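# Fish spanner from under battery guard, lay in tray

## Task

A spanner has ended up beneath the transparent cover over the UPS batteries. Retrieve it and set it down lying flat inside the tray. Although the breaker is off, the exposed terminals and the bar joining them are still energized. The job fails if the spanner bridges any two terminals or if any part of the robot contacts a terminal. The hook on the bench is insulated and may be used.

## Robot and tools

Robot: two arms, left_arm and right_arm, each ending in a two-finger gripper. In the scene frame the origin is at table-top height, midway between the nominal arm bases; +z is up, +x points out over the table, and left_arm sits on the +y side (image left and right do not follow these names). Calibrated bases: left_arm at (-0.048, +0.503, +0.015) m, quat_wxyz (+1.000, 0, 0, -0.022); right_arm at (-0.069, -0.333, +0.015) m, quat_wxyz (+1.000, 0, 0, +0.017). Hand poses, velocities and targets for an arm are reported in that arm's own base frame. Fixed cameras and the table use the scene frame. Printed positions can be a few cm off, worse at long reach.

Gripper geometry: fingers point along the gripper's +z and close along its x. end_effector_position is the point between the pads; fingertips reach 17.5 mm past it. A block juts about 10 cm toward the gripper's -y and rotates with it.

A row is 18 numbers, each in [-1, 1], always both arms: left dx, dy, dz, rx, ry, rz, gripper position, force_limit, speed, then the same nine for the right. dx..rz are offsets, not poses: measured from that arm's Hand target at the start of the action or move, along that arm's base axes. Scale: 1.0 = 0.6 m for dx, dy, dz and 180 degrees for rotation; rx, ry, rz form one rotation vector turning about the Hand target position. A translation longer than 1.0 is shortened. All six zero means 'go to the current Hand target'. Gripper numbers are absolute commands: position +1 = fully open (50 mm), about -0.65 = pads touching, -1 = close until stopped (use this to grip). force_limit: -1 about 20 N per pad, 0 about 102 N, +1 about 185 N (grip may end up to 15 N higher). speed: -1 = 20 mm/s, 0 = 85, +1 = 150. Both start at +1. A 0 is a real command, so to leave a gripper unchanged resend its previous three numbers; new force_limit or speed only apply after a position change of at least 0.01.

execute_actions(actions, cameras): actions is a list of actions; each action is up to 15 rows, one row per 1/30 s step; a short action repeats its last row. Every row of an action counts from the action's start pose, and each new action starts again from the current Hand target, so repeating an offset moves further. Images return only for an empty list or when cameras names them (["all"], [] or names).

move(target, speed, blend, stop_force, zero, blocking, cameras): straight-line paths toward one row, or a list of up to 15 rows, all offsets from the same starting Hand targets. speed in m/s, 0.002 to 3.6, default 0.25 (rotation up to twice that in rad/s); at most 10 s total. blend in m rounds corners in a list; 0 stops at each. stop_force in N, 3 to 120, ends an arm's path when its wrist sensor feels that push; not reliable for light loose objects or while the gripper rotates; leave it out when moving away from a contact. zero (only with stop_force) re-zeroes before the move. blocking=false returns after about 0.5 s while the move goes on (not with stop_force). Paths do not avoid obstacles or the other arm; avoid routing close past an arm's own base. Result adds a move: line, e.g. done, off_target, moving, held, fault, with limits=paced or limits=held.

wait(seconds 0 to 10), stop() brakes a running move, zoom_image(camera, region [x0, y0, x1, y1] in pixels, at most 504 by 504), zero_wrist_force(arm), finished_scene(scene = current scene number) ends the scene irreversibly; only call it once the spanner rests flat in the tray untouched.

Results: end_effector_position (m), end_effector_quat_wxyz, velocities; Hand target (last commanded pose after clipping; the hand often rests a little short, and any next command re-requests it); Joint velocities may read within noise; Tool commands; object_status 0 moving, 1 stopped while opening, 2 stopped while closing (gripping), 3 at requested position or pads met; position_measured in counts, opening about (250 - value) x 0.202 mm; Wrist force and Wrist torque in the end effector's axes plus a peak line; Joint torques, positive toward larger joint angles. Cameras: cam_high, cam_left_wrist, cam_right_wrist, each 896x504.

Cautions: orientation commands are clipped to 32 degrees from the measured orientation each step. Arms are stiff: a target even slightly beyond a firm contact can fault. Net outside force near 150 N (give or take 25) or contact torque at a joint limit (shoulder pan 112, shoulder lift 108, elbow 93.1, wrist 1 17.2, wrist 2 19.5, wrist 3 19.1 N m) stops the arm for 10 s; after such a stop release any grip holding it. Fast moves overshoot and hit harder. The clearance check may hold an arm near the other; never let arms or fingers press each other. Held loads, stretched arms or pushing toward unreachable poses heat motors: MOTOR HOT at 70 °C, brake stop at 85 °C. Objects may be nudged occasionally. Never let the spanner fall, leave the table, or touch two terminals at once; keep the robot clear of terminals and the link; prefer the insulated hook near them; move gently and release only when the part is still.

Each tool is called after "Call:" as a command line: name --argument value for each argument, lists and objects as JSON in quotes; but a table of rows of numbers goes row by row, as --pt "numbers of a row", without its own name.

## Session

Call:
execute_actions --actions '[]'

Call:
zoom_image --camera "cam_high" --region '[340, 100, 700, 400]'

Scene clock: 0.00 s.
left_arm: end_effector_position=(+0.1836, -0.5162, +0.3761) position_measured=3 object_status=3 end_effector_quat_wxyz=(-0.031, -0.451, +0.758, -0.470) | right_arm: end_effector_position=(+0.7096, +0.0727, +0.3005) position_measured=3 object_status=3 end_effector_quat_wxyz=(+0.443, -0.409, +0.776, -0.184)
Joint positions: left_arm=[-1.72 -1.875 2.198 -2.777 -1.068 2.162] | right_arm=[3.521 -1.799 -1.935 0.002 1.328 -2.291]
Joint velocities: within noise
Joint torques (N m): no reading
Wrist force (N): no reading
Wrist torque (N m): no reading
Wrist force, peak (N): no reading
Hand target: left_arm +0.1836, -0.5162, +0.3761; -0.031, -0.451, +0.758, -0.470 | right_arm +0.7096, +0.0727, +0.3005; +0.443, -0.409, +0.776, -0.184
Tool commands: left_gripper/position=+1.0 left_gripper/force_limit=+1.0 left_gripper/speed=+1.0 right_gripper/position=+1.0 right_gripper/force_limit=+1.0 right_gripper/speed=+1.0

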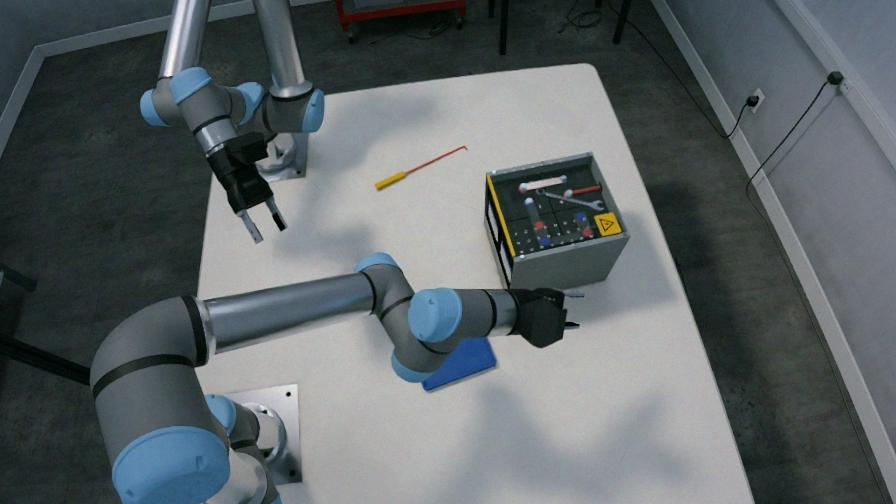

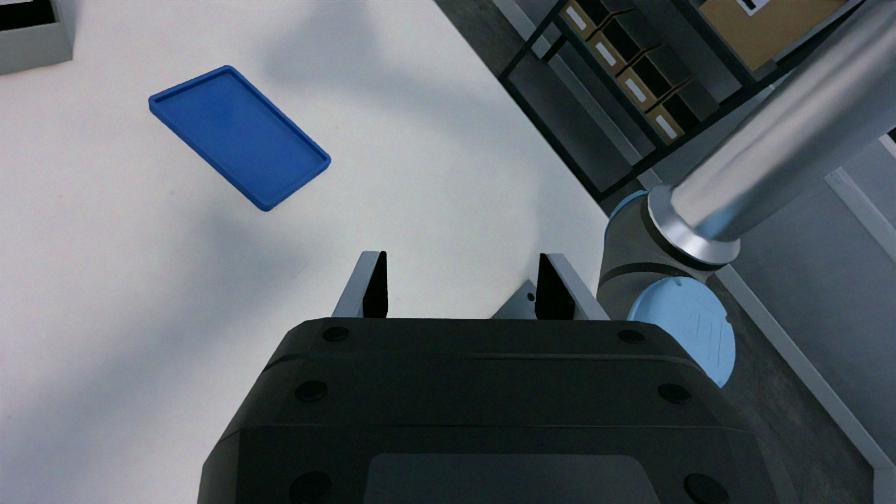

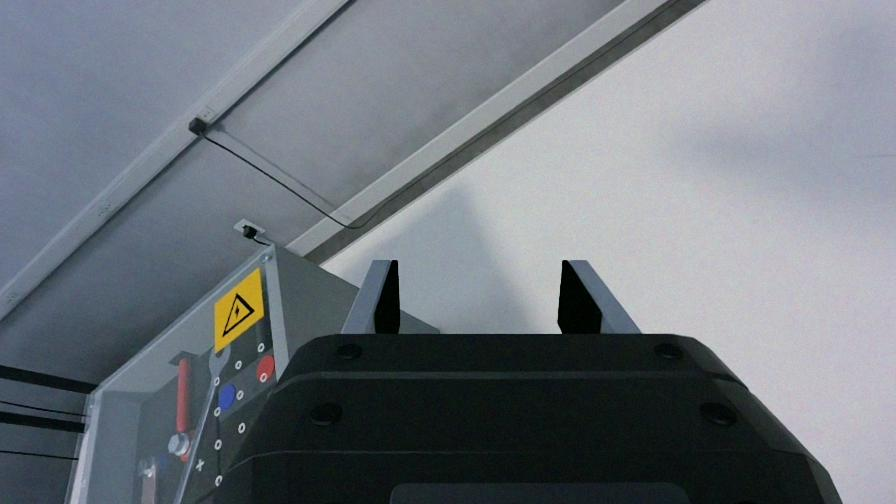

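Scaled by 1.400.

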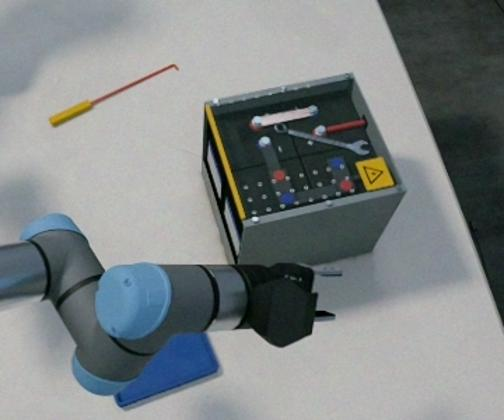

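Call:
zoom_image --camera "cam_high" --region '[470, 140, 650, 310]'

Call:
zoom_image --camera "cam_right_wrist" --region '[70, 220, 400, 504]'

Call:
zoom_image --camera "cam_high" --region '[360, 130, 490, 200]'

Scaled by 2.800.

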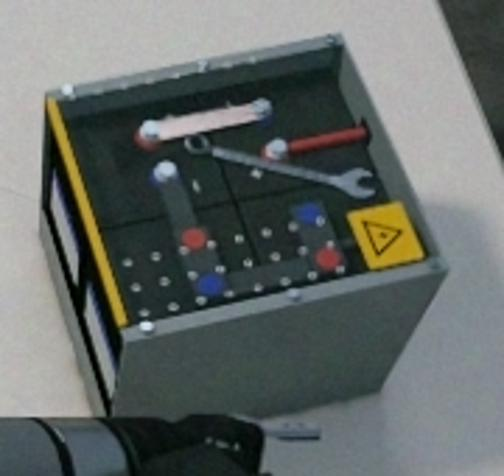

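Scaled by 1.527.

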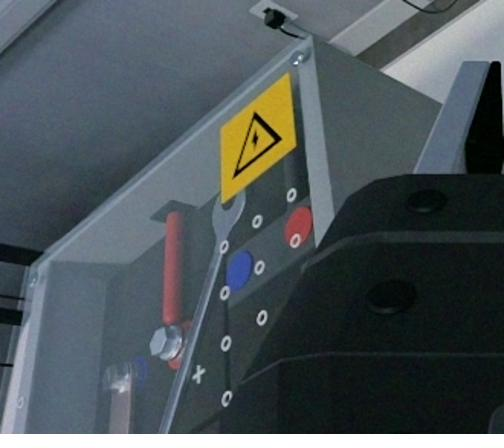

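Scaled by 3.877.

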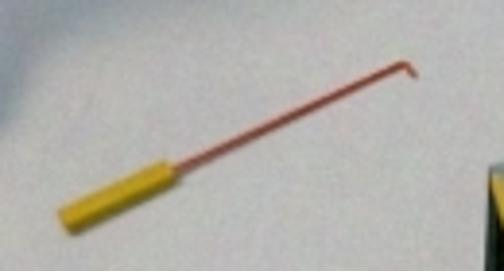

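Call:
move --pt "0.2 0.3 -0.1 0.1 0.13 0.14 1 0 0.5 0 0.05 0.13 0.015 0.06 -0.08 1 0 0.5" --pt "0.461 0.644 -0.293 0.186 0.265 0.2845 1 0 0.5 0.017 0.429 0.1 0.0525 0.2625 -0.3187 1 0 0.5" --speed 0.4 --blend 0.08 --cameras '["all"]'

Scene clock: 5.10 s.
left_arm: end_effector_position=(+0.4602, -0.1298, +0.2003) position_measured=3 object_status=3 end_effector_quat_wxyz=(+0.000, +0.854, -0.520, +0.000) | right_arm: end_effector_position=(+0.7188, +0.3295, +0.3597) position_measured=3 object_status=3 end_effector_quat_wxyz=(+0.056, -0.008, +0.992, -0.110)
Joint positions: left_arm=[-0.557 -1.598 1.93 -1.904 -1.571 2.107] | right_arm=[3.821 -2.536 -0.035 -2.193 1.328 -0.901]
Joint torques (N m): left_arm=[7.21 -10.97 -45.16 -0.08 1.2 1.91] | right_arm=[8.79 42.59 39.21 0.63 -3.3 1.68]
Wrist force (N): left_arm=[0.7 -0.6 -1.4] | right_arm=[0.6 -2.0 1.2]
Wrist torque (N m): left_arm=[0.03 -0.04 0.09] | right_arm=[-0.39 0.16 -0.03]
Wrist force, peak (N): left_arm=[0.4 -2.0 -0.9] | right_arm=[2.7 -1.2 0.7]
Hand target: left_arm +0.4602, -0.1298, +0.2003; +0.000, +0.854, -0.520, +0.000 | right_arm +0.7198, +0.3301, +0.3605; -0.001, +0.000, +0.991, -0.136
Off the commanded pose: left_arm 0.000 m, 0 deg | right_arm 0.001 m, 7 deg.
elbow stopped short (right arm): the move would have taken joint 3 (elbow) straighter than the controller allows.
move: off_target (right_arm)

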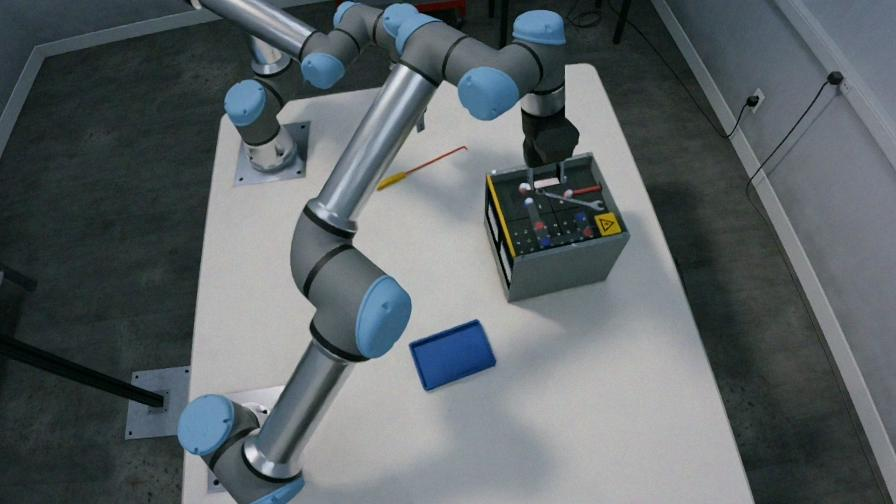

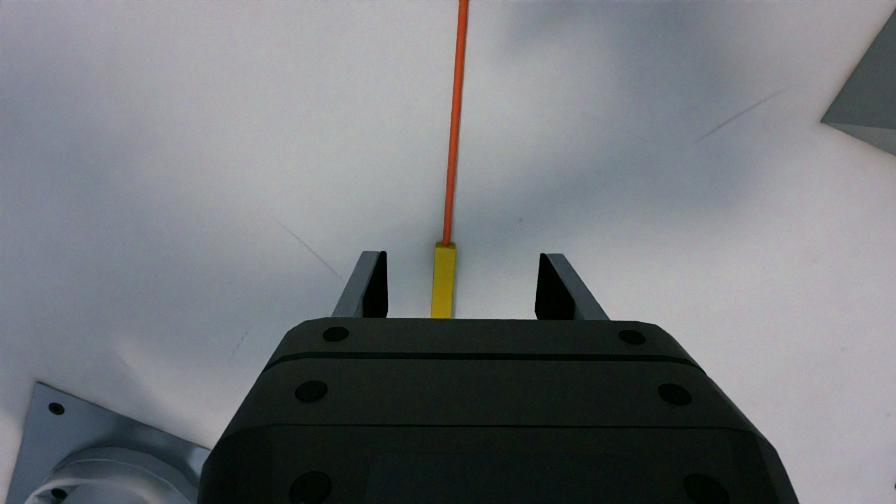

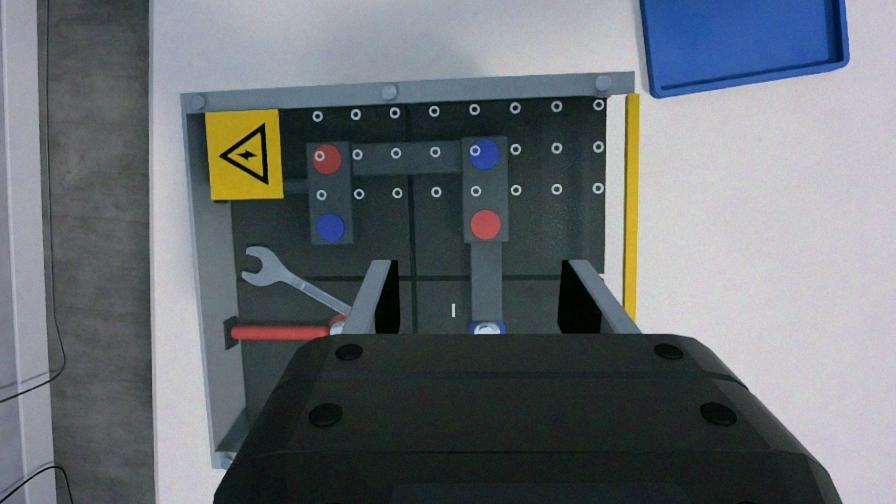

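Call:
move --pt "-0.1353 -0.052 -0.2005 0 0 -0.0233 1 -0.3 0.5 -0.133 0.06 0 0 0 0.4 0.3 -0.3 0.5" --pt "-0.1353 -0.052 -0.3163 0 0 -0.0233 1 -0.3 0.5 -0.133 0.083 -0.101 0 0 0.5 0.3 -0.3 0.5" --speed '[0.5,0.15]' --blend 0.02 --cameras '["all"]'

Scene clock: 8.90 s.
left_arm: end_effector_position=(+0.3790, -0.1611, +0.0105) position_measured=3 object_status=3 end_effector_quat_wxyz=(+0.000, +0.835, -0.551, +0.000) | right_arm: end_effector_position=(+0.6400, +0.3799, +0.3000) position_measured=107 object_status=3 end_effector_quat_wxyz=(-0.096, +0.701, -0.700, +0.097)
Joint positions: left_arm=[-0.731 -1.44 2.37 -2.502 -1.571 2.006] | right_arm=[3.926 -2.015 -1.167 -1.335 1.378 -2.377]
Joint torques (N m): left_arm=[6.72 -10.13 -0.63 -6.76 0.91 1.45] | right_arm=[-9.12 73.47 11.51 5.92 2.11 -1.47]
Wrist force (N): left_arm=[0.2 -0.5 -1.3] | right_arm=[0.6 -2.7 1.0]
Wrist torque (N m): left_arm=[0.06 0.04 0.15] | right_arm=[-0.49 0.20 0.14]
Wrist force, peak (N): left_arm=[-0.3 -1.9 -2.1] | right_arm=[0.0 -3.4 1.3]
Hand target: left_arm +0.3790, -0.1610, +0.0105; +0.000, +0.835, -0.551, +0.000 | right_arm +0.6400, +0.3799, +0.2999; -0.096, +0.701, -0.700, +0.097
Off the commanded pose: left_arm 0.000 m, 0 deg | right_arm 0.000 m, 0 deg.
move: done

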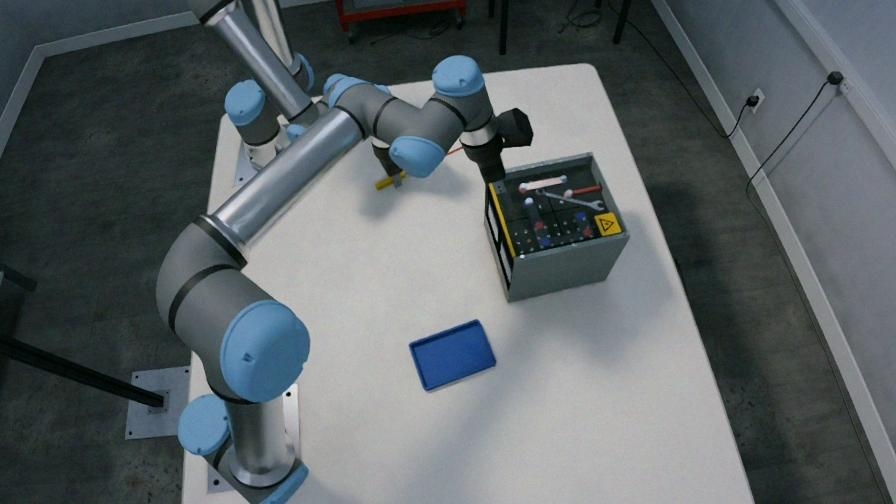

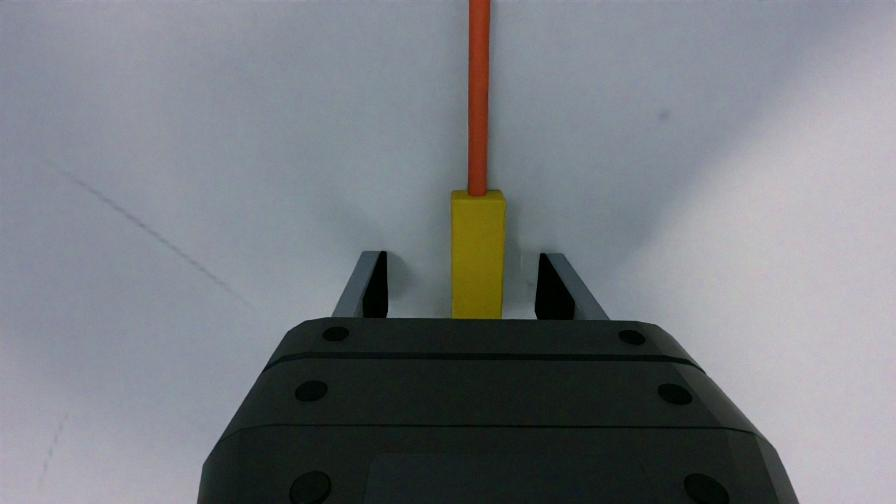

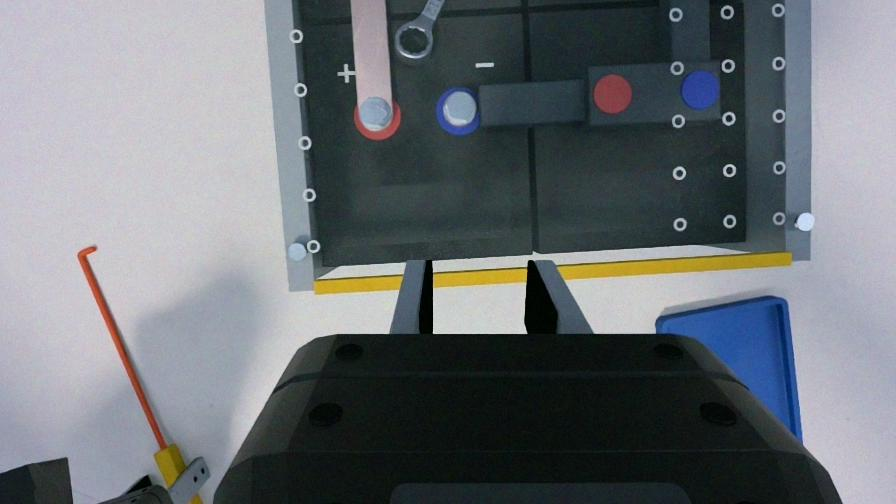

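Call:
move --pt "0 0 0 0 0 0 -1 -0.3 -0.5 -0.1 -0.2 0.05 0 0.04 0 0.3 -0.3 0.5" --pt "0 0 0 0 0 0 -1 -0.3 -0.5 -0.35 -0.6 0 0 0.0872 0 0.3 -0.3 0.5" --speed 0.5 --blend 0.04

Call:
move --pt "0 0 0.05 0 0 -0.01 -1 -0.3 -0.5 0 0 0 0 0 0 0.3 -0.3 0.5" --pt "-0.065 -0.545 0.05 0 0 -0.104 -1 -0.3 -0.5 0 0 0 0 0 0 0.3 -0.3 0.5" --pt "-0.065 -0.545 0.0015 0 0 -0.104 -1 -0.3 -0.5 0 0 0 0 0 0 0.3 -0.3 0.5" --speed '[0.2,0.3,0.06]' --blend 0.008 --cameras '["all"]'

Scene clock: 13.17 s.
left_arm: end_effector_position=(+0.3790, -0.1610, +0.0105) position_measured=175 object_status=2 end_effector_quat_wxyz=(+0.000, +0.835, -0.551, +0.000) | right_arm: end_effector_position=(+0.4301, +0.0200, +0.2999) position_measured=107 object_status=3 end_effector_quat_wxyz=(+0.001, +0.707, -0.707, +0.000)
Joint positions: left_arm=[-0.731 -1.44 2.37 -2.502 -1.571 2.006] | right_arm=[3.504 -1.377 -1.816 -1.52 1.57 -2.78]
Joint torques (N m): left_arm=[6.63 -10.16 -0.89 -4.05 -0.99 1.43] | right_arm=[-12.97 33.6 12.37 1.11 2.23 -1.75]
Wrist force (N): left_arm=[0.2 -0.4 -2.1] | right_arm=[0.9 -1.4 1.1]
Wrist torque (N m): left_arm=[0.10 0.06 0.15] | right_arm=[-0.40 0.18 0.11]
Wrist force, peak (N): left_arm=[0.3 -0.7 -2.8] | right_arm=[7.9 -5.4 0.2]
Hand target: left_arm +0.3790, -0.1610, +0.0105; +0.000, +0.835, -0.551, +0.000 | right_arm +0.4300, +0.0199, +0.2999; +0.001, +0.707, -0.707, +0.000
Off the commanded pose: left_arm 0.000 m, 0 deg | right_arm 0.000 m, 0 deg.
move: done; blend cut to 0 m at target 1

Scene clock: 15.47 s.
left_arm: end_effector_position=(+0.3400, -0.4881, +0.0115) position_measured=175 object_status=2 end_effector_quat_wxyz=(+0.000, +0.734, -0.679, +0.000) | right_arm: end_effector_position=(+0.4300, +0.0199, +0.2999) position_measured=107 object_status=3 end_effector_quat_wxyz=(+0.001, +0.707, -0.707, +0.000)
Joint positions: left_arm=[-1.188 -1.094 1.852 -2.33 -1.571 1.876] | right_arm=[3.503 -1.377 -1.816 -1.52 1.57 -2.78]
Joint torques (N m): left_arm=[-8.06 -14.75 1.97 -4.8 -1.22 1.4] | right_arm=[-11.34 33.37 11.45 1.32 2.3 -1.4]
Wrist force (N): left_arm=[-3.7 3.0 -23.5] | right_arm=[0.9 -1.5 1.2]
Wrist torque (N m): left_arm=[0.73 0.16 0.08] | right_arm=[-0.41 0.17 0.11]
Wrist force, peak (N): left_arm=[-3.7 3.0 -23.5] | right_arm=[1.1 -1.8 1.5]
Hand target: left_arm +0.3400, -0.4880, +0.0114; +0.000, +0.734, -0.679, +0.000 | right_arm +0.4300, +0.0199, +0.2999; +0.001, +0.707, -0.707, +0.000
Off the commanded pose: left_arm 0.000 m, 0 deg | right_arm 0.000 m, 0 deg.
move: done

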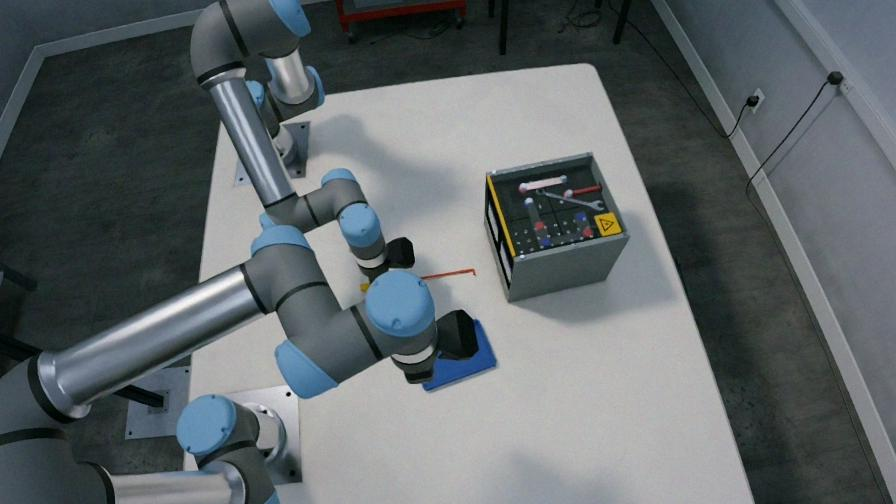

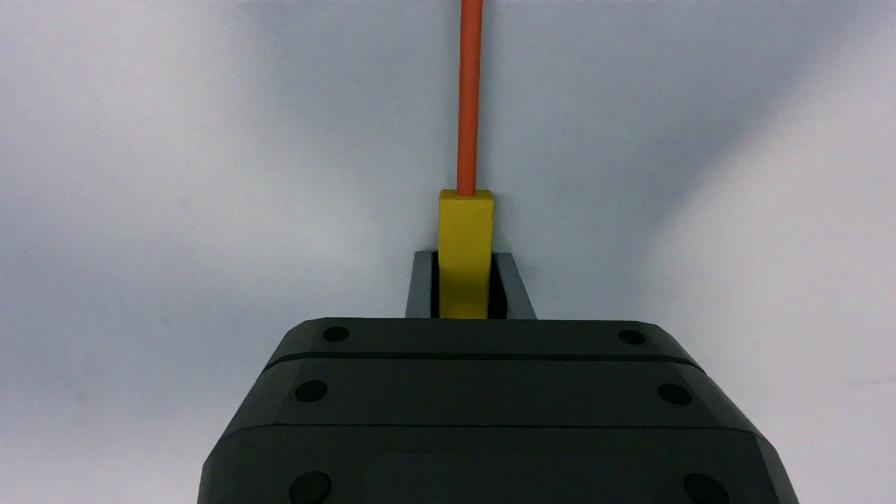

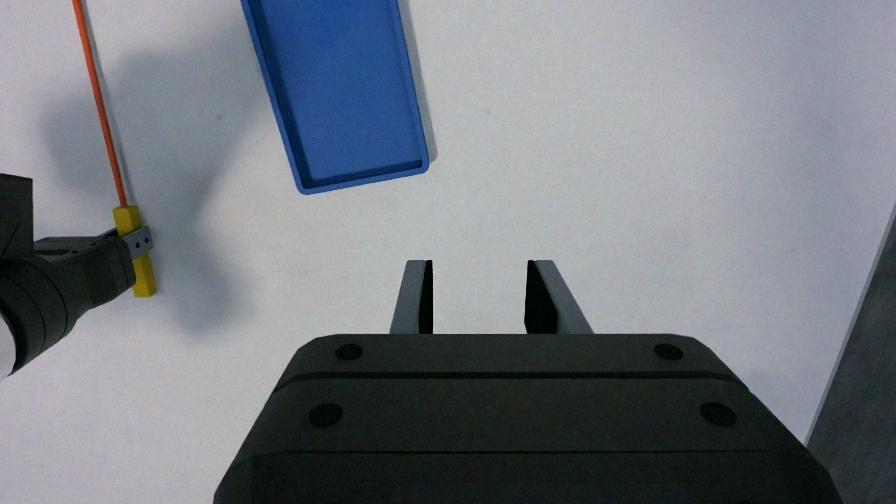

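Call:
execute_actions --actions '[[[0,0,0,0,0,0,0.3,-0.3,0.5,0,0,0,0,0,0,0.3,-0.3,0.5]]]'

Call:
move --pt "0 0 0.2 0 0 0 0.3 -0.3 0.5 0 0 0 0 0 0 0.3 -0.3 0.5" --pt "0.35 0.1 0.5 -0.033 -0.036 -0.26 0.3 -0.3 0.5 0 0.1 0 0 0 0 0.3 -0.3 0.5" --pt "0.633 0.263 0.488 -0.066 -0.0715 -0.521 0.3 -0.3 0.5 -0.142 0.492 -0.333 0 0 0 0.3 -0.3 0.5" --speed '[0.2,0.4,0.4]' --blend '[0.03,0.08,0]' --cameras '["all"]'

Scene clock: 16.57 s.
left_arm: end_effector_position=(+0.3400, -0.4879, +0.0112) position_measured=107 object_status=3 end_effector_quat_wxyz=(+0.000, +0.734, -0.679, +0.000) | right_arm: end_effector_position=(+0.4300, +0.0199, +0.2999) position_measured=107 object_status=3 end_effector_quat_wxyz=(+0.001, +0.707, -0.707, +0.000)
Joint positions: left_arm=[-1.188 -1.094 1.853 -2.33 -1.571 1.876] | right_arm=[3.503 -1.377 -1.816 -1.52 1.57 -2.78]
Joint torques (N m): left_arm=[-8.06 -54.8 -34.78 -4.99 -0.92 1.28] | right_arm=[-13.12 32.99 11.77 1.11 2.45 -1.5]
Wrist force (N): left_arm=[0.0 0.0 -1.4] | right_arm=[0.9 -1.5 1.1]
Wrist torque (N m): left_arm=[0.13 0.15 0.17] | right_arm=[-0.42 0.17 0.11]
Wrist force, peak (N): left_arm=[-3.1 4.5 -25.8] | right_arm=[1.0 -1.7 1.3]
Hand target: left_arm +0.3400, -0.4880, +0.0114; +0.000, +0.734, -0.679, +0.000 | right_arm +0.4300, +0.0199, +0.2999; +0.001, +0.707, -0.707, +0.000
Off the commanded pose: left_arm 0.000 m, 0 deg | right_arm 0.000 m, 0 deg.

Scene clock: 20.07 s.
left_arm: end_effector_position=(+0.7198, -0.3302, +0.3042) position_measured=107 object_status=3 end_effector_quat_wxyz=(+0.000, +0.000, +0.991, -0.136) | right_arm: end_effector_position=(+0.3448, +0.3151, +0.1001) position_measured=107 object_status=3 end_effector_quat_wxyz=(+0.001, +0.707, -0.707, +0.000)
Joint positions: left_arm=[-0.522 -0.895 0.778 -1.591 -1.806 4.173] | right_arm=[4.171 -1.639 -2.121 -0.955 1.571 -2.112]
Joint torques (N m): left_arm=[8.03 -33.23 -47.15 -0.15 -2.07 2.06] | right_arm=[8.97 14.03 38.2 5.69 -2.87 1.76]
Wrist force (N): left_arm=[0.8 0.2 -1.1] | right_arm=[0.8 -1.8 1.8]
Wrist torque (N m): left_arm=[0.09 -0.06 0.04] | right_arm=[-0.44 0.16 -0.03]
Wrist force, peak (N): left_arm=[-2.1 6.2 -2.2] | right_arm=[3.7 -1.7 1.0]
Hand target: left_arm +0.7198, -0.3302, +0.3042; +0.000, +0.000, +0.991, -0.136 | right_arm +0.3448, +0.3151, +0.1001; +0.001, +0.707, -0.707, +0.000
Off the commanded pose: left_arm 0.000 m, 0 deg | right_arm 0.000 m, 0 deg.
move: done

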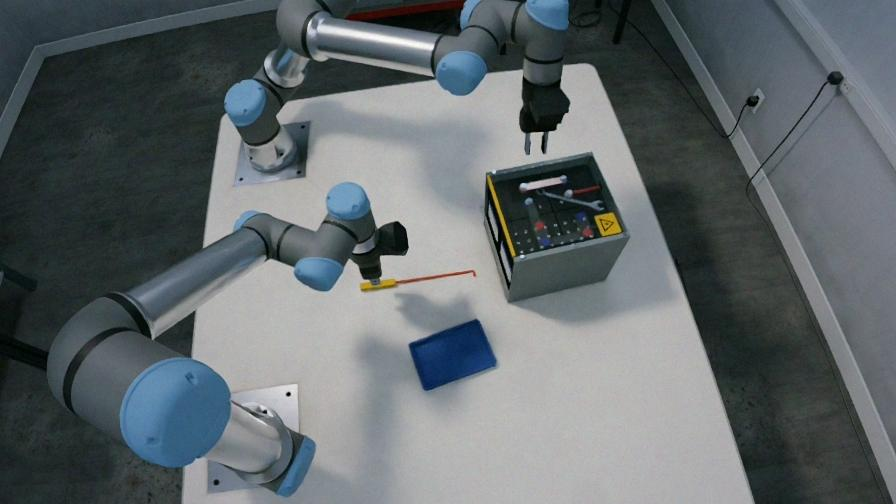

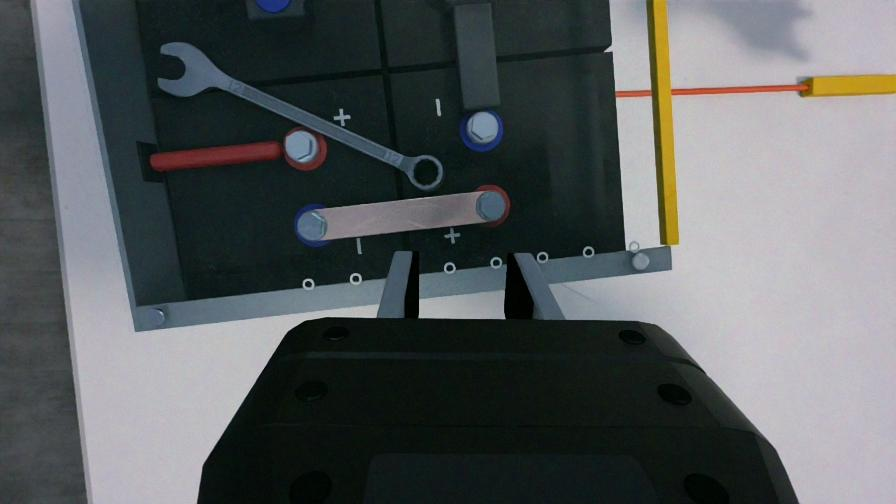

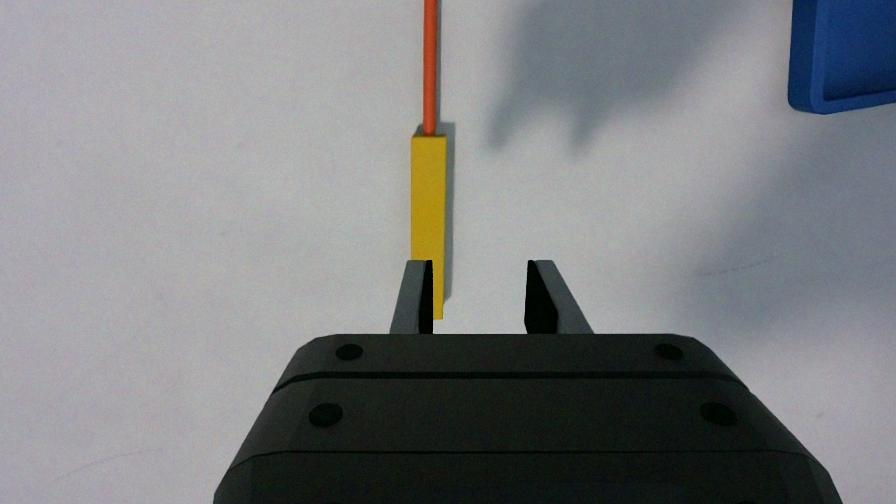

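Call:
move --target '[0,0,0,0,0,0,0.3,-0.3,0.5,0,0.03,-0.1493,0,0,0,0.3,-0.3,0.5]' --speed 0.15 --cameras '["cam_right_wrist"]'

Call:
execute_actions --actions '[]' --cameras '["cam_left_wrist"]'

Call:
zoom_image --camera "cam_left_wrist" --region '[260, 60, 560, 260]'

Scene clock: 22.30 s.
left_arm: end_effector_position=(+0.7198, -0.3302, +0.3042) position_measured=107 object_status=3 end_effector_quat_wxyz=(+0.000, +0.000, +0.991, -0.136) | right_arm: end_effector_position=(+0.3448, +0.3331, +0.0106) position_measured=107 object_status=3 end_effector_quat_wxyz=(+0.001, +0.707, -0.707, +0.000)
Joint positions: left_arm=[-0.522 -0.895 0.778 -1.591 -1.806 4.173] | right_arm=[4.191 -1.837 -2.186 -0.691 1.571 -2.092]
Joint torques (N m): left_arm=[7.21 -33.41 -46.3 -0.14 -2.04 1.93] | right_arm=[11.89 18.52 8.64 5.37 2.35 1.62]
Wrist force (N): left_arm=[0.8 0.5 -0.9] | right_arm=[0.8 -1.9 1.6]
Wrist torque (N m): left_arm=[0.15 -0.06 0.05] | right_arm=[-0.46 0.15 -0.01]
Wrist force, peak (N): left_arm=[0.8 0.3 -1.5] | right_arm=[2.3 -1.8 4.2]
Hand target: left_arm +0.7198, -0.3302, +0.3042; +0.000, +0.000, +0.991, -0.136 | right_arm +0.3448, +0.3331, +0.0105; +0.001, +0.707, -0.707, +0.000
Off the commanded pose: left_arm 0.000 m, 0 deg | right_arm 0.000 m, 0 deg.
move: done
Images, in order (width x height): cam_right_wrist 896x504.

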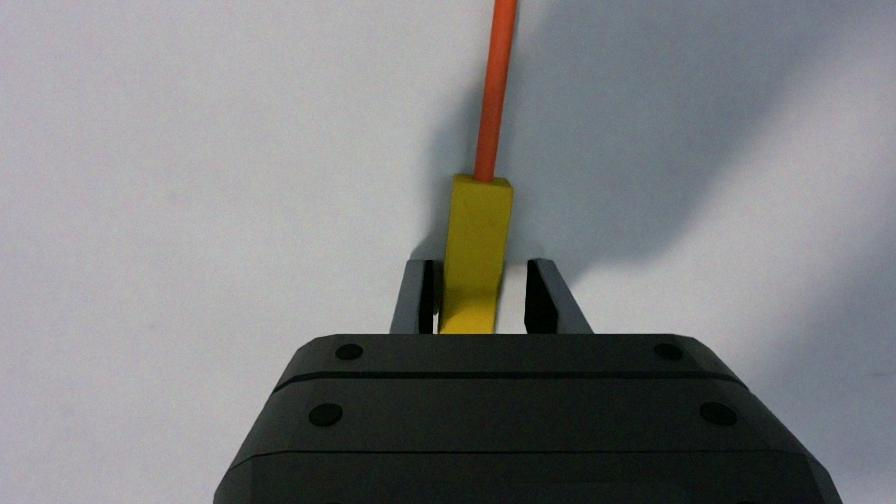

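Scene clock: 22.30 s.
left_arm: end_effector_position=(+0.7198, -0.3302, +0.3042) position_measured=107 object_status=3 end_effector_quat_wxyz=(+0.000, +0.000, +0.991, -0.136) | right_arm: end_effector_position=(+0.3448, +0.3331, +0.0106) position_measured=107 object_status=3 end_effector_quat_wxyz=(+0.001, +0.707, -0.707, +0.000)
Joint positions: left_arm=[-0.522 -0.895 0.778 -1.591 -1.806 4.173] | right_arm=[4.191 -1.837 -2.186 -0.691 1.571 -2.092]
Joint velocities: within noise
Joint torques (N m): left_arm=[7.21 -33.41 -46.3 -0.14 -2.04 1.93] | right_arm=[11.89 18.52 8.64 5.37 2.35 1.62]
Wrist force (N): left_arm=[0.8 0.5 -0.9] | right_arm=[0.8 -1.9 1.6]
Wrist torque (N m): left_arm=[0.15 -0.06 0.05] | right_arm=[-0.46 0.15 -0.01]
Wrist force, peak (N): left_arm=[0.8 0.5 -0.9] | right_arm=[0.8 -1.9 1.6]
Hand target: left_arm +0.7198, -0.3302, +0.3042; +0.000, +0.000, +0.991, -0.136 | right_arm +0.3448, +0.3331, +0.0105; +0.001, +0.707, -0.707, +0.000
Tool commands: left_gripper/position=+0.3 left_gripper/force_limit=-0.3 left_gripper/speed=+0.5 right_gripper/position=+0.3 right_gripper/force_limit=-0.3 right_gripper/speed=+0.5
Off the commanded pose: left_arm 0.000 m, 0 deg | right_arm 0.000 m, 0 deg.
Images, in order (width x height): cam_left_wrist 896x504.

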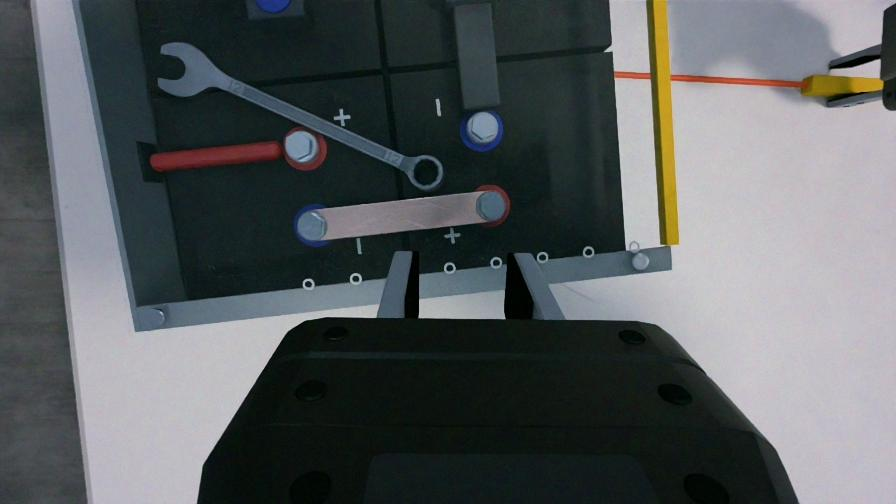

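Scaled by 1.680.

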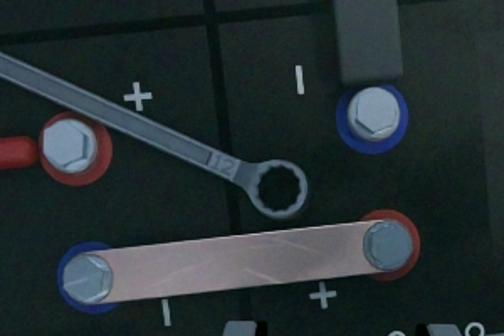

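Call:
move --target '[0,0,0,0,0,0,0.3,-0.3,0.5,0,0,0,0,0,-0.025,0.3,-0.3,0.5]' --speed 0.15

Call:
execute_actions --actions '[[[0,0,0,0,0,0,0.3,-0.3,0.5,0,0,0,0,0,0,-1,-0.3,-0.5]],[[0,0,0,0,0,0,0.3,-0.3,0.5,0,0,0,0,0,0,-1,-0.3,-0.5]]]'

Call:
move --pt "0 0 0 0 0 0 0.3 -0.3 0.5 0 0 0.18 0 0 0.025 -1 -0.3 -0.5" --pt "0 0 0 0 0 0 0.3 -0.3 0.5 0.1087 0.058 0.343 0.4166 -0.0164 0.0214 -1 -0.3 -0.5" --speed 0.3 --blend 0.04 --cameras '["all"]'

Scene clock: 23.87 s.
left_arm: end_effector_position=(+0.7198, -0.3302, +0.3042) position_measured=107 object_status=3 end_effector_quat_wxyz=(+0.000, +0.000, +0.991, -0.136) | right_arm: end_effector_position=(+0.3448, +0.3331, +0.0105) position_measured=107 object_status=3 end_effector_quat_wxyz=(+0.001, +0.679, -0.734, +0.000)
Joint positions: left_arm=[-0.522 -0.895 0.778 -1.591 -1.806 4.173] | right_arm=[4.191 -1.837 -2.186 -0.691 1.571 -2.014]
Joint torques (N m): left_arm=[7.14 -33.06 -46.35 -0.04 -2.02 2.01] | right_arm=[-8.4 21.66 29.79 5.96 -1.95 1.81]
Wrist force (N): left_arm=[0.7 0.3 -1.0] | right_arm=[1.0 -1.8 1.6]
Wrist torque (N m): left_arm=[0.11 -0.05 0.04] | right_arm=[-0.44 0.13 -0.03]
Wrist force, peak (N): left_arm=[1.1 0.7 -1.0] | right_arm=[0.9 -2.1 1.7]
Hand target: left_arm +0.7198, -0.3302, +0.3042; +0.000, +0.000, +0.991, -0.136 | right_arm +0.3448, +0.3331, +0.0105; +0.001, +0.679, -0.734, +0.000
Off the commanded pose: left_arm 0.000 m, 0 deg | right_arm 0.000 m, 0 deg.
move: done

Scene clock: 25.07 s.
left_arm: end_effector_position=(+0.7198, -0.3302, +0.3042) position_measured=107 object_status=3 end_effector_quat_wxyz=(+0.000, +0.000, +0.991, -0.136) | right_arm: end_effector_position=(+0.3448, +0.3331, +0.0105) position_measured=175 object_status=2 end_effector_quat_wxyz=(+0.001, +0.679, -0.734, +0.000)
Joint positions: left_arm=[-0.522 -0.895 0.778 -1.591 -1.806 4.173] | right_arm=[4.191 -1.837 -2.186 -0.691 1.571 -2.014]
Joint torques (N m): left_arm=[7.99 -33.59 -46.03 -0.03 -2.02 1.93] | right_arm=[-8.6 31.94 31.72 4.32 -2.42 1.21]
Wrist force (N): left_arm=[0.4 0.2 -1.0] | right_arm=[0.8 -1.9 0.4]
Wrist torque (N m): left_arm=[0.09 -0.01 0.04] | right_arm=[-0.43 0.13 -0.03]
Wrist force, peak (N): left_arm=[0.8 0.9 -1.3] | right_arm=[1.0 -2.1 1.5]
Hand target: left_arm +0.7198, -0.3302, +0.3042; +0.000, +0.000, +0.991, -0.136 | right_arm +0.3448, +0.3331, +0.0105; +0.001, +0.679, -0.734, +0.000
Off the commanded pose: left_arm 0.000 m, 0 deg | right_arm 0.000 m, 0 deg.

Scene clock: 28.43 s.
left_arm: end_effector_position=(+0.7198, -0.3302, +0.3042) position_measured=107 object_status=3 end_effector_quat_wxyz=(+0.000, +0.000, +0.991, -0.136) | right_arm: end_effector_position=(+0.4101, +0.3679, +0.2163) position_measured=175 object_status=2 end_effector_quat_wxyz=(-0.430, +0.562, -0.561, -0.430)
Joint positions: left_arm=[-0.522 -0.895 0.778 -1.591 -1.806 4.173] | right_arm=[3.738 -2.025 -2.222 0.659 2.497 -1.937]
Joint torques (N m): left_arm=[7.01 -33.02 -46.69 -0.06 -1.95 1.85] | right_arm=[8.66 21.73 28 5.71 -1.78 1.27]
Wrist force (N): left_arm=[0.5 0.6 -1.3] | right_arm=[0.8 3.2 0.6]
Wrist torque (N m): left_arm=[0.16 -0.02 0.05] | right_arm=[0.35 -0.23 -0.05]
Wrist force, peak (N): left_arm=[1.0 0.6 -1.2] | right_arm=[1.1 -2.1 4.5]
Hand target: left_arm +0.7198, -0.3302, +0.3042; +0.000, +0.000, +0.991, -0.136 | right_arm +0.4101, +0.3679, +0.2163; -0.430, +0.562, -0.561, -0.430
Off the commanded pose: left_arm 0.000 m, 0 deg | right_arm 0.000 m, 0 deg.
move: done

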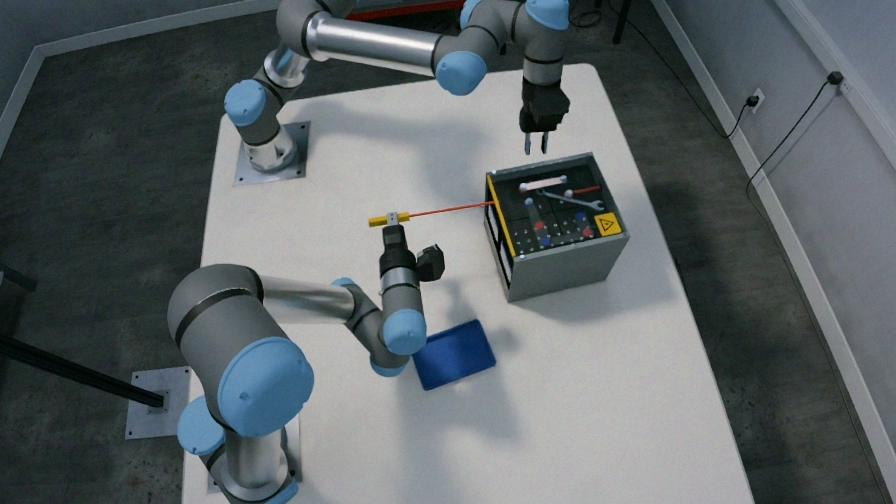

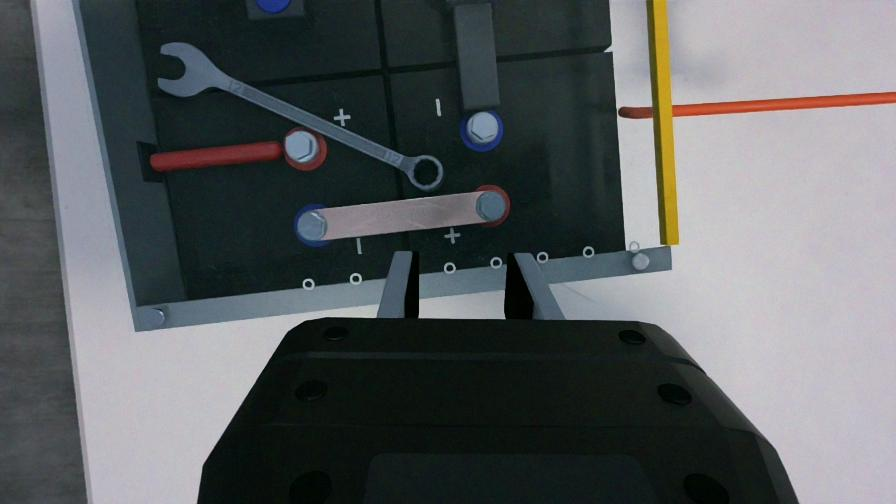

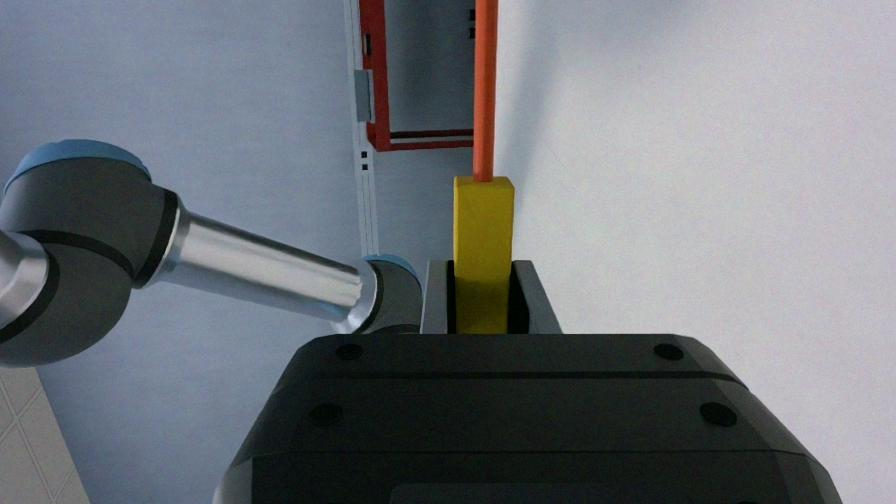

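Call:
move --pt "0 0 0 0 0 0 0.3 -0.3 0.5 -0.03 0.038 0 0 0 0 -1 -0.3 -0.5" --pt "0 0 0 0 0 0 0.3 -0.3 0.5 0.08 0.038 0 0 0 0 -1 -0.3 -0.5" --speed 0.12 --cameras '["cam_left_wrist"]'

Call:
zoom_image --camera "cam_left_wrist" --region '[260, 40, 740, 260]'

Scene clock: 30.53 s.
left_arm: end_effector_position=(+0.7198, -0.3302, +0.3042) position_measured=107 object_status=3 end_effector_quat_wxyz=(+0.000, +0.000, +0.991, -0.136) | right_arm: end_effector_position=(+0.4580, +0.3907, +0.2163) position_measured=175 object_status=2 end_effector_quat_wxyz=(-0.430, +0.562, -0.561, -0.430)
Joint positions: left_arm=[-0.522 -0.895 0.778 -1.591 -1.806 4.173] | right_arm=[3.721 -2.098 -2.071 0.57 2.513 -1.95]
Joint torques (N m): left_arm=[6.85 -33.03 -46.96 -0.26 -2.1 1.87] | right_arm=[-10.84 24.98 29.57 0.96 3.92 -1.6]
Wrist force (N): left_arm=[0.7 0.5 -1.3] | right_arm=[0.7 3.3 0.5]
Wrist torque (N m): left_arm=[0.15 -0.04 0.05] | right_arm=[0.33 -0.25 0.10]
Wrist force, peak (N): left_arm=[1.1 0.2 -1.3] | right_arm=[-0.6 6.5 3.8]
Hand target: left_arm +0.7198, -0.3302, +0.3042; +0.000, +0.000, +0.991, -0.136 | right_arm +0.4581, +0.3907, +0.2163; -0.430, +0.562, -0.561, -0.430
Off the commanded pose: left_arm 0.000 m, 0 deg | right_arm 0.000 m, 0 deg.
move: done
Images, in order (width x height): cam_left_wrist 896x504.

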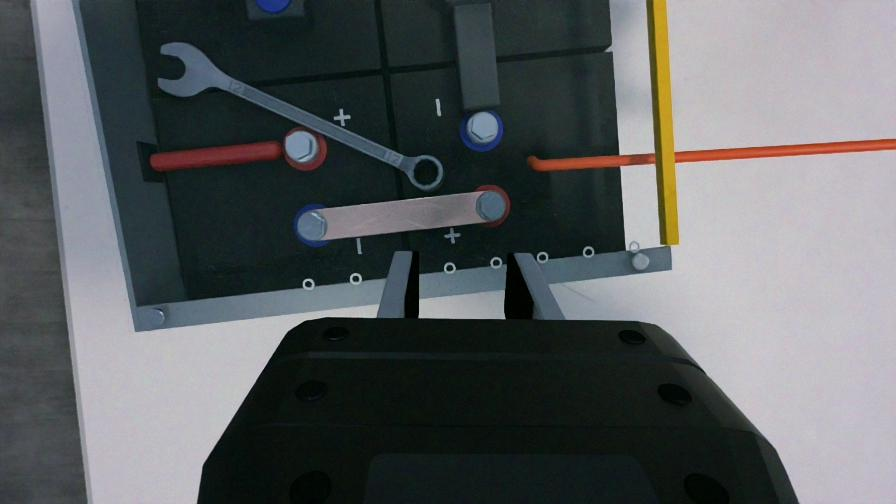

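Scaled by 1.050.

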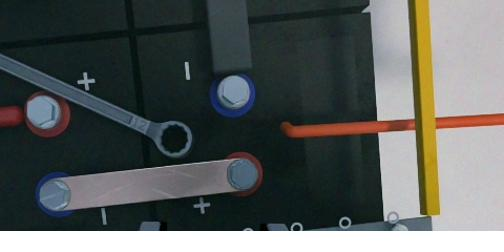

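Call:
move --pt "0 0 0 0 0 0 0.3 -0.3 0.5 0.01 0 0.0087 0 0 0 -1 -0.3 -0.5" --pt "0 0 0 0 0 0 0.3 -0.3 0.5 0.0913 0.003 0.0087 0 0 0 -1 -0.3 -0.5" --speed 0.08 --stop_force 8 --cameras '["cam_left_wrist"]'

Call:
zoom_image --camera "cam_left_wrist" --region '[340, 90, 580, 250]'

Scene clock: 35.30 s.
left_arm: end_effector_position=(+0.7198, -0.3302, +0.3042) position_measured=107 object_status=3 end_effector_quat_wxyz=(+0.000, +0.000, +0.991, -0.136) | right_arm: end_effector_position=(+0.5128, +0.3925, +0.2216) position_measured=175 object_status=2 end_effector_quat_wxyz=(-0.430, +0.562, -0.561, -0.430)
Joint positions: left_arm=[-0.522 -0.895 0.778 -1.591 -1.806 4.173] | right_arm=[3.665 -2.157 -1.919 0.44 2.562 -1.995]
Joint torques (N m): left_arm=[7.82 -34.24 -46.51 -0.26 -2.01 1.8] | right_arm=[-9.94 28.33 31.95 1.08 3.76 -1.57]
Wrist force (N): left_arm=[0.5 0.6 -0.9] | right_arm=[0.7 3.3 0.5]
Wrist torque (N m): left_arm=[0.16 -0.02 0.04] | right_arm=[0.31 -0.22 0.11]
Wrist force, peak (N): left_arm=[1.0 0.6 -1.3] | right_arm=[1.0 4.0 0.6]
Hand target: left_arm +0.7198, -0.3302, +0.3042; +0.000, +0.000, +0.991, -0.136 | right_arm +0.5128, +0.3925, +0.2216; -0.430, +0.562, -0.561, -0.430
Off the commanded pose: left_arm 0.000 m, 0 deg | right_arm 0.000 m, 0 deg.
move: done
Images, in order (width x height): cam_left_wrist 896x504.

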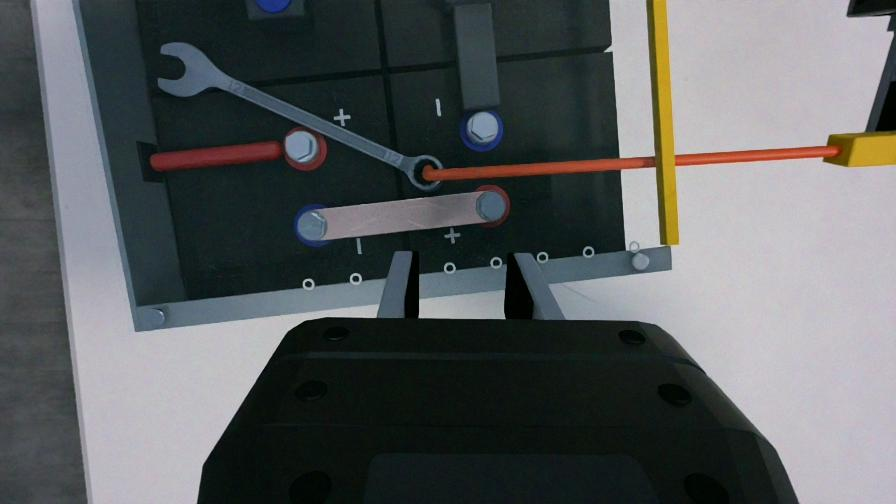

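Scaled by 2.100.

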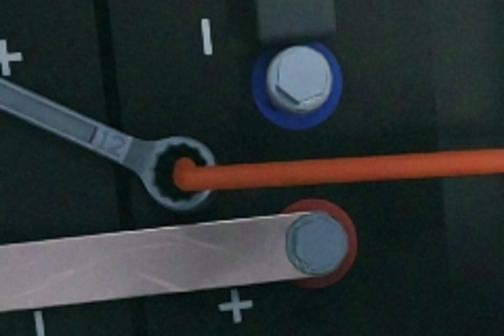

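Call:
move --target '[0,0,0,0,0,0,0.3,-0.3,0.5,-0.001,0,-0.0225,0,0,0,-1,-0.3,-0.5]' --speed 0.03 --stop_force 5 --cameras '["cam_left_wrist"]'

Call:
zoom_image --camera "cam_left_wrist" --region '[340, 90, 580, 250]'

Scene clock: 36.83 s.
left_arm: end_effector_position=(+0.7198, -0.3302, +0.3042) position_measured=107 object_status=3 end_effector_quat_wxyz=(+0.000, +0.000, +0.991, -0.136) | right_arm: end_effector_position=(+0.5122, +0.3925, +0.2081) position_measured=175 object_status=2 end_effector_quat_wxyz=(-0.430, +0.562, -0.561, -0.430)
Joint positions: left_arm=[-0.522 -0.895 0.778 -1.591 -1.806 4.173] | right_arm=[3.666 -2.184 -1.923 0.471 2.562 -1.995]
Joint torques (N m): left_arm=[8.25 -34 -47.1 -0.31 -2.34 1.7] | right_arm=[9.07 28.64 3.88 5.21 -1.57 1.26]
Wrist force (N): left_arm=[0.6 0.5 -1.1] | right_arm=[-0.3 3.4 0.4]
Wrist torque (N m): left_arm=[0.15 -0.05 0.04] | right_arm=[0.33 -0.18 -0.06]
Wrist force, peak (N): left_arm=[0.8 0.5 -1.4] | right_arm=[-0.2 3.5 0.1]
Hand target: left_arm +0.7198, -0.3302, +0.3042; +0.000, +0.000, +0.991, -0.136 | right_arm +0.5122, +0.3925, +0.2081; -0.430, +0.562, -0.561, -0.430
Off the commanded pose: left_arm 0.000 m, 0 deg | right_arm 0.000 m, 0 deg.
move: done
Images, in order (width x height): cam_left_wrist 896x504.

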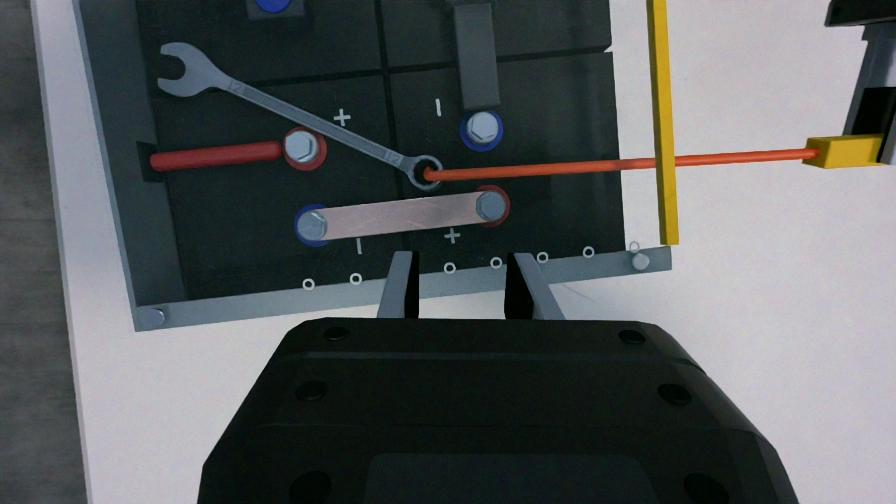

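Scaled by 2.100.

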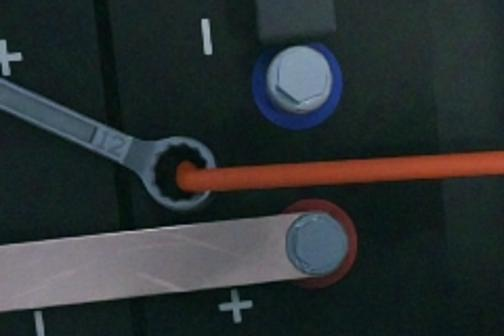

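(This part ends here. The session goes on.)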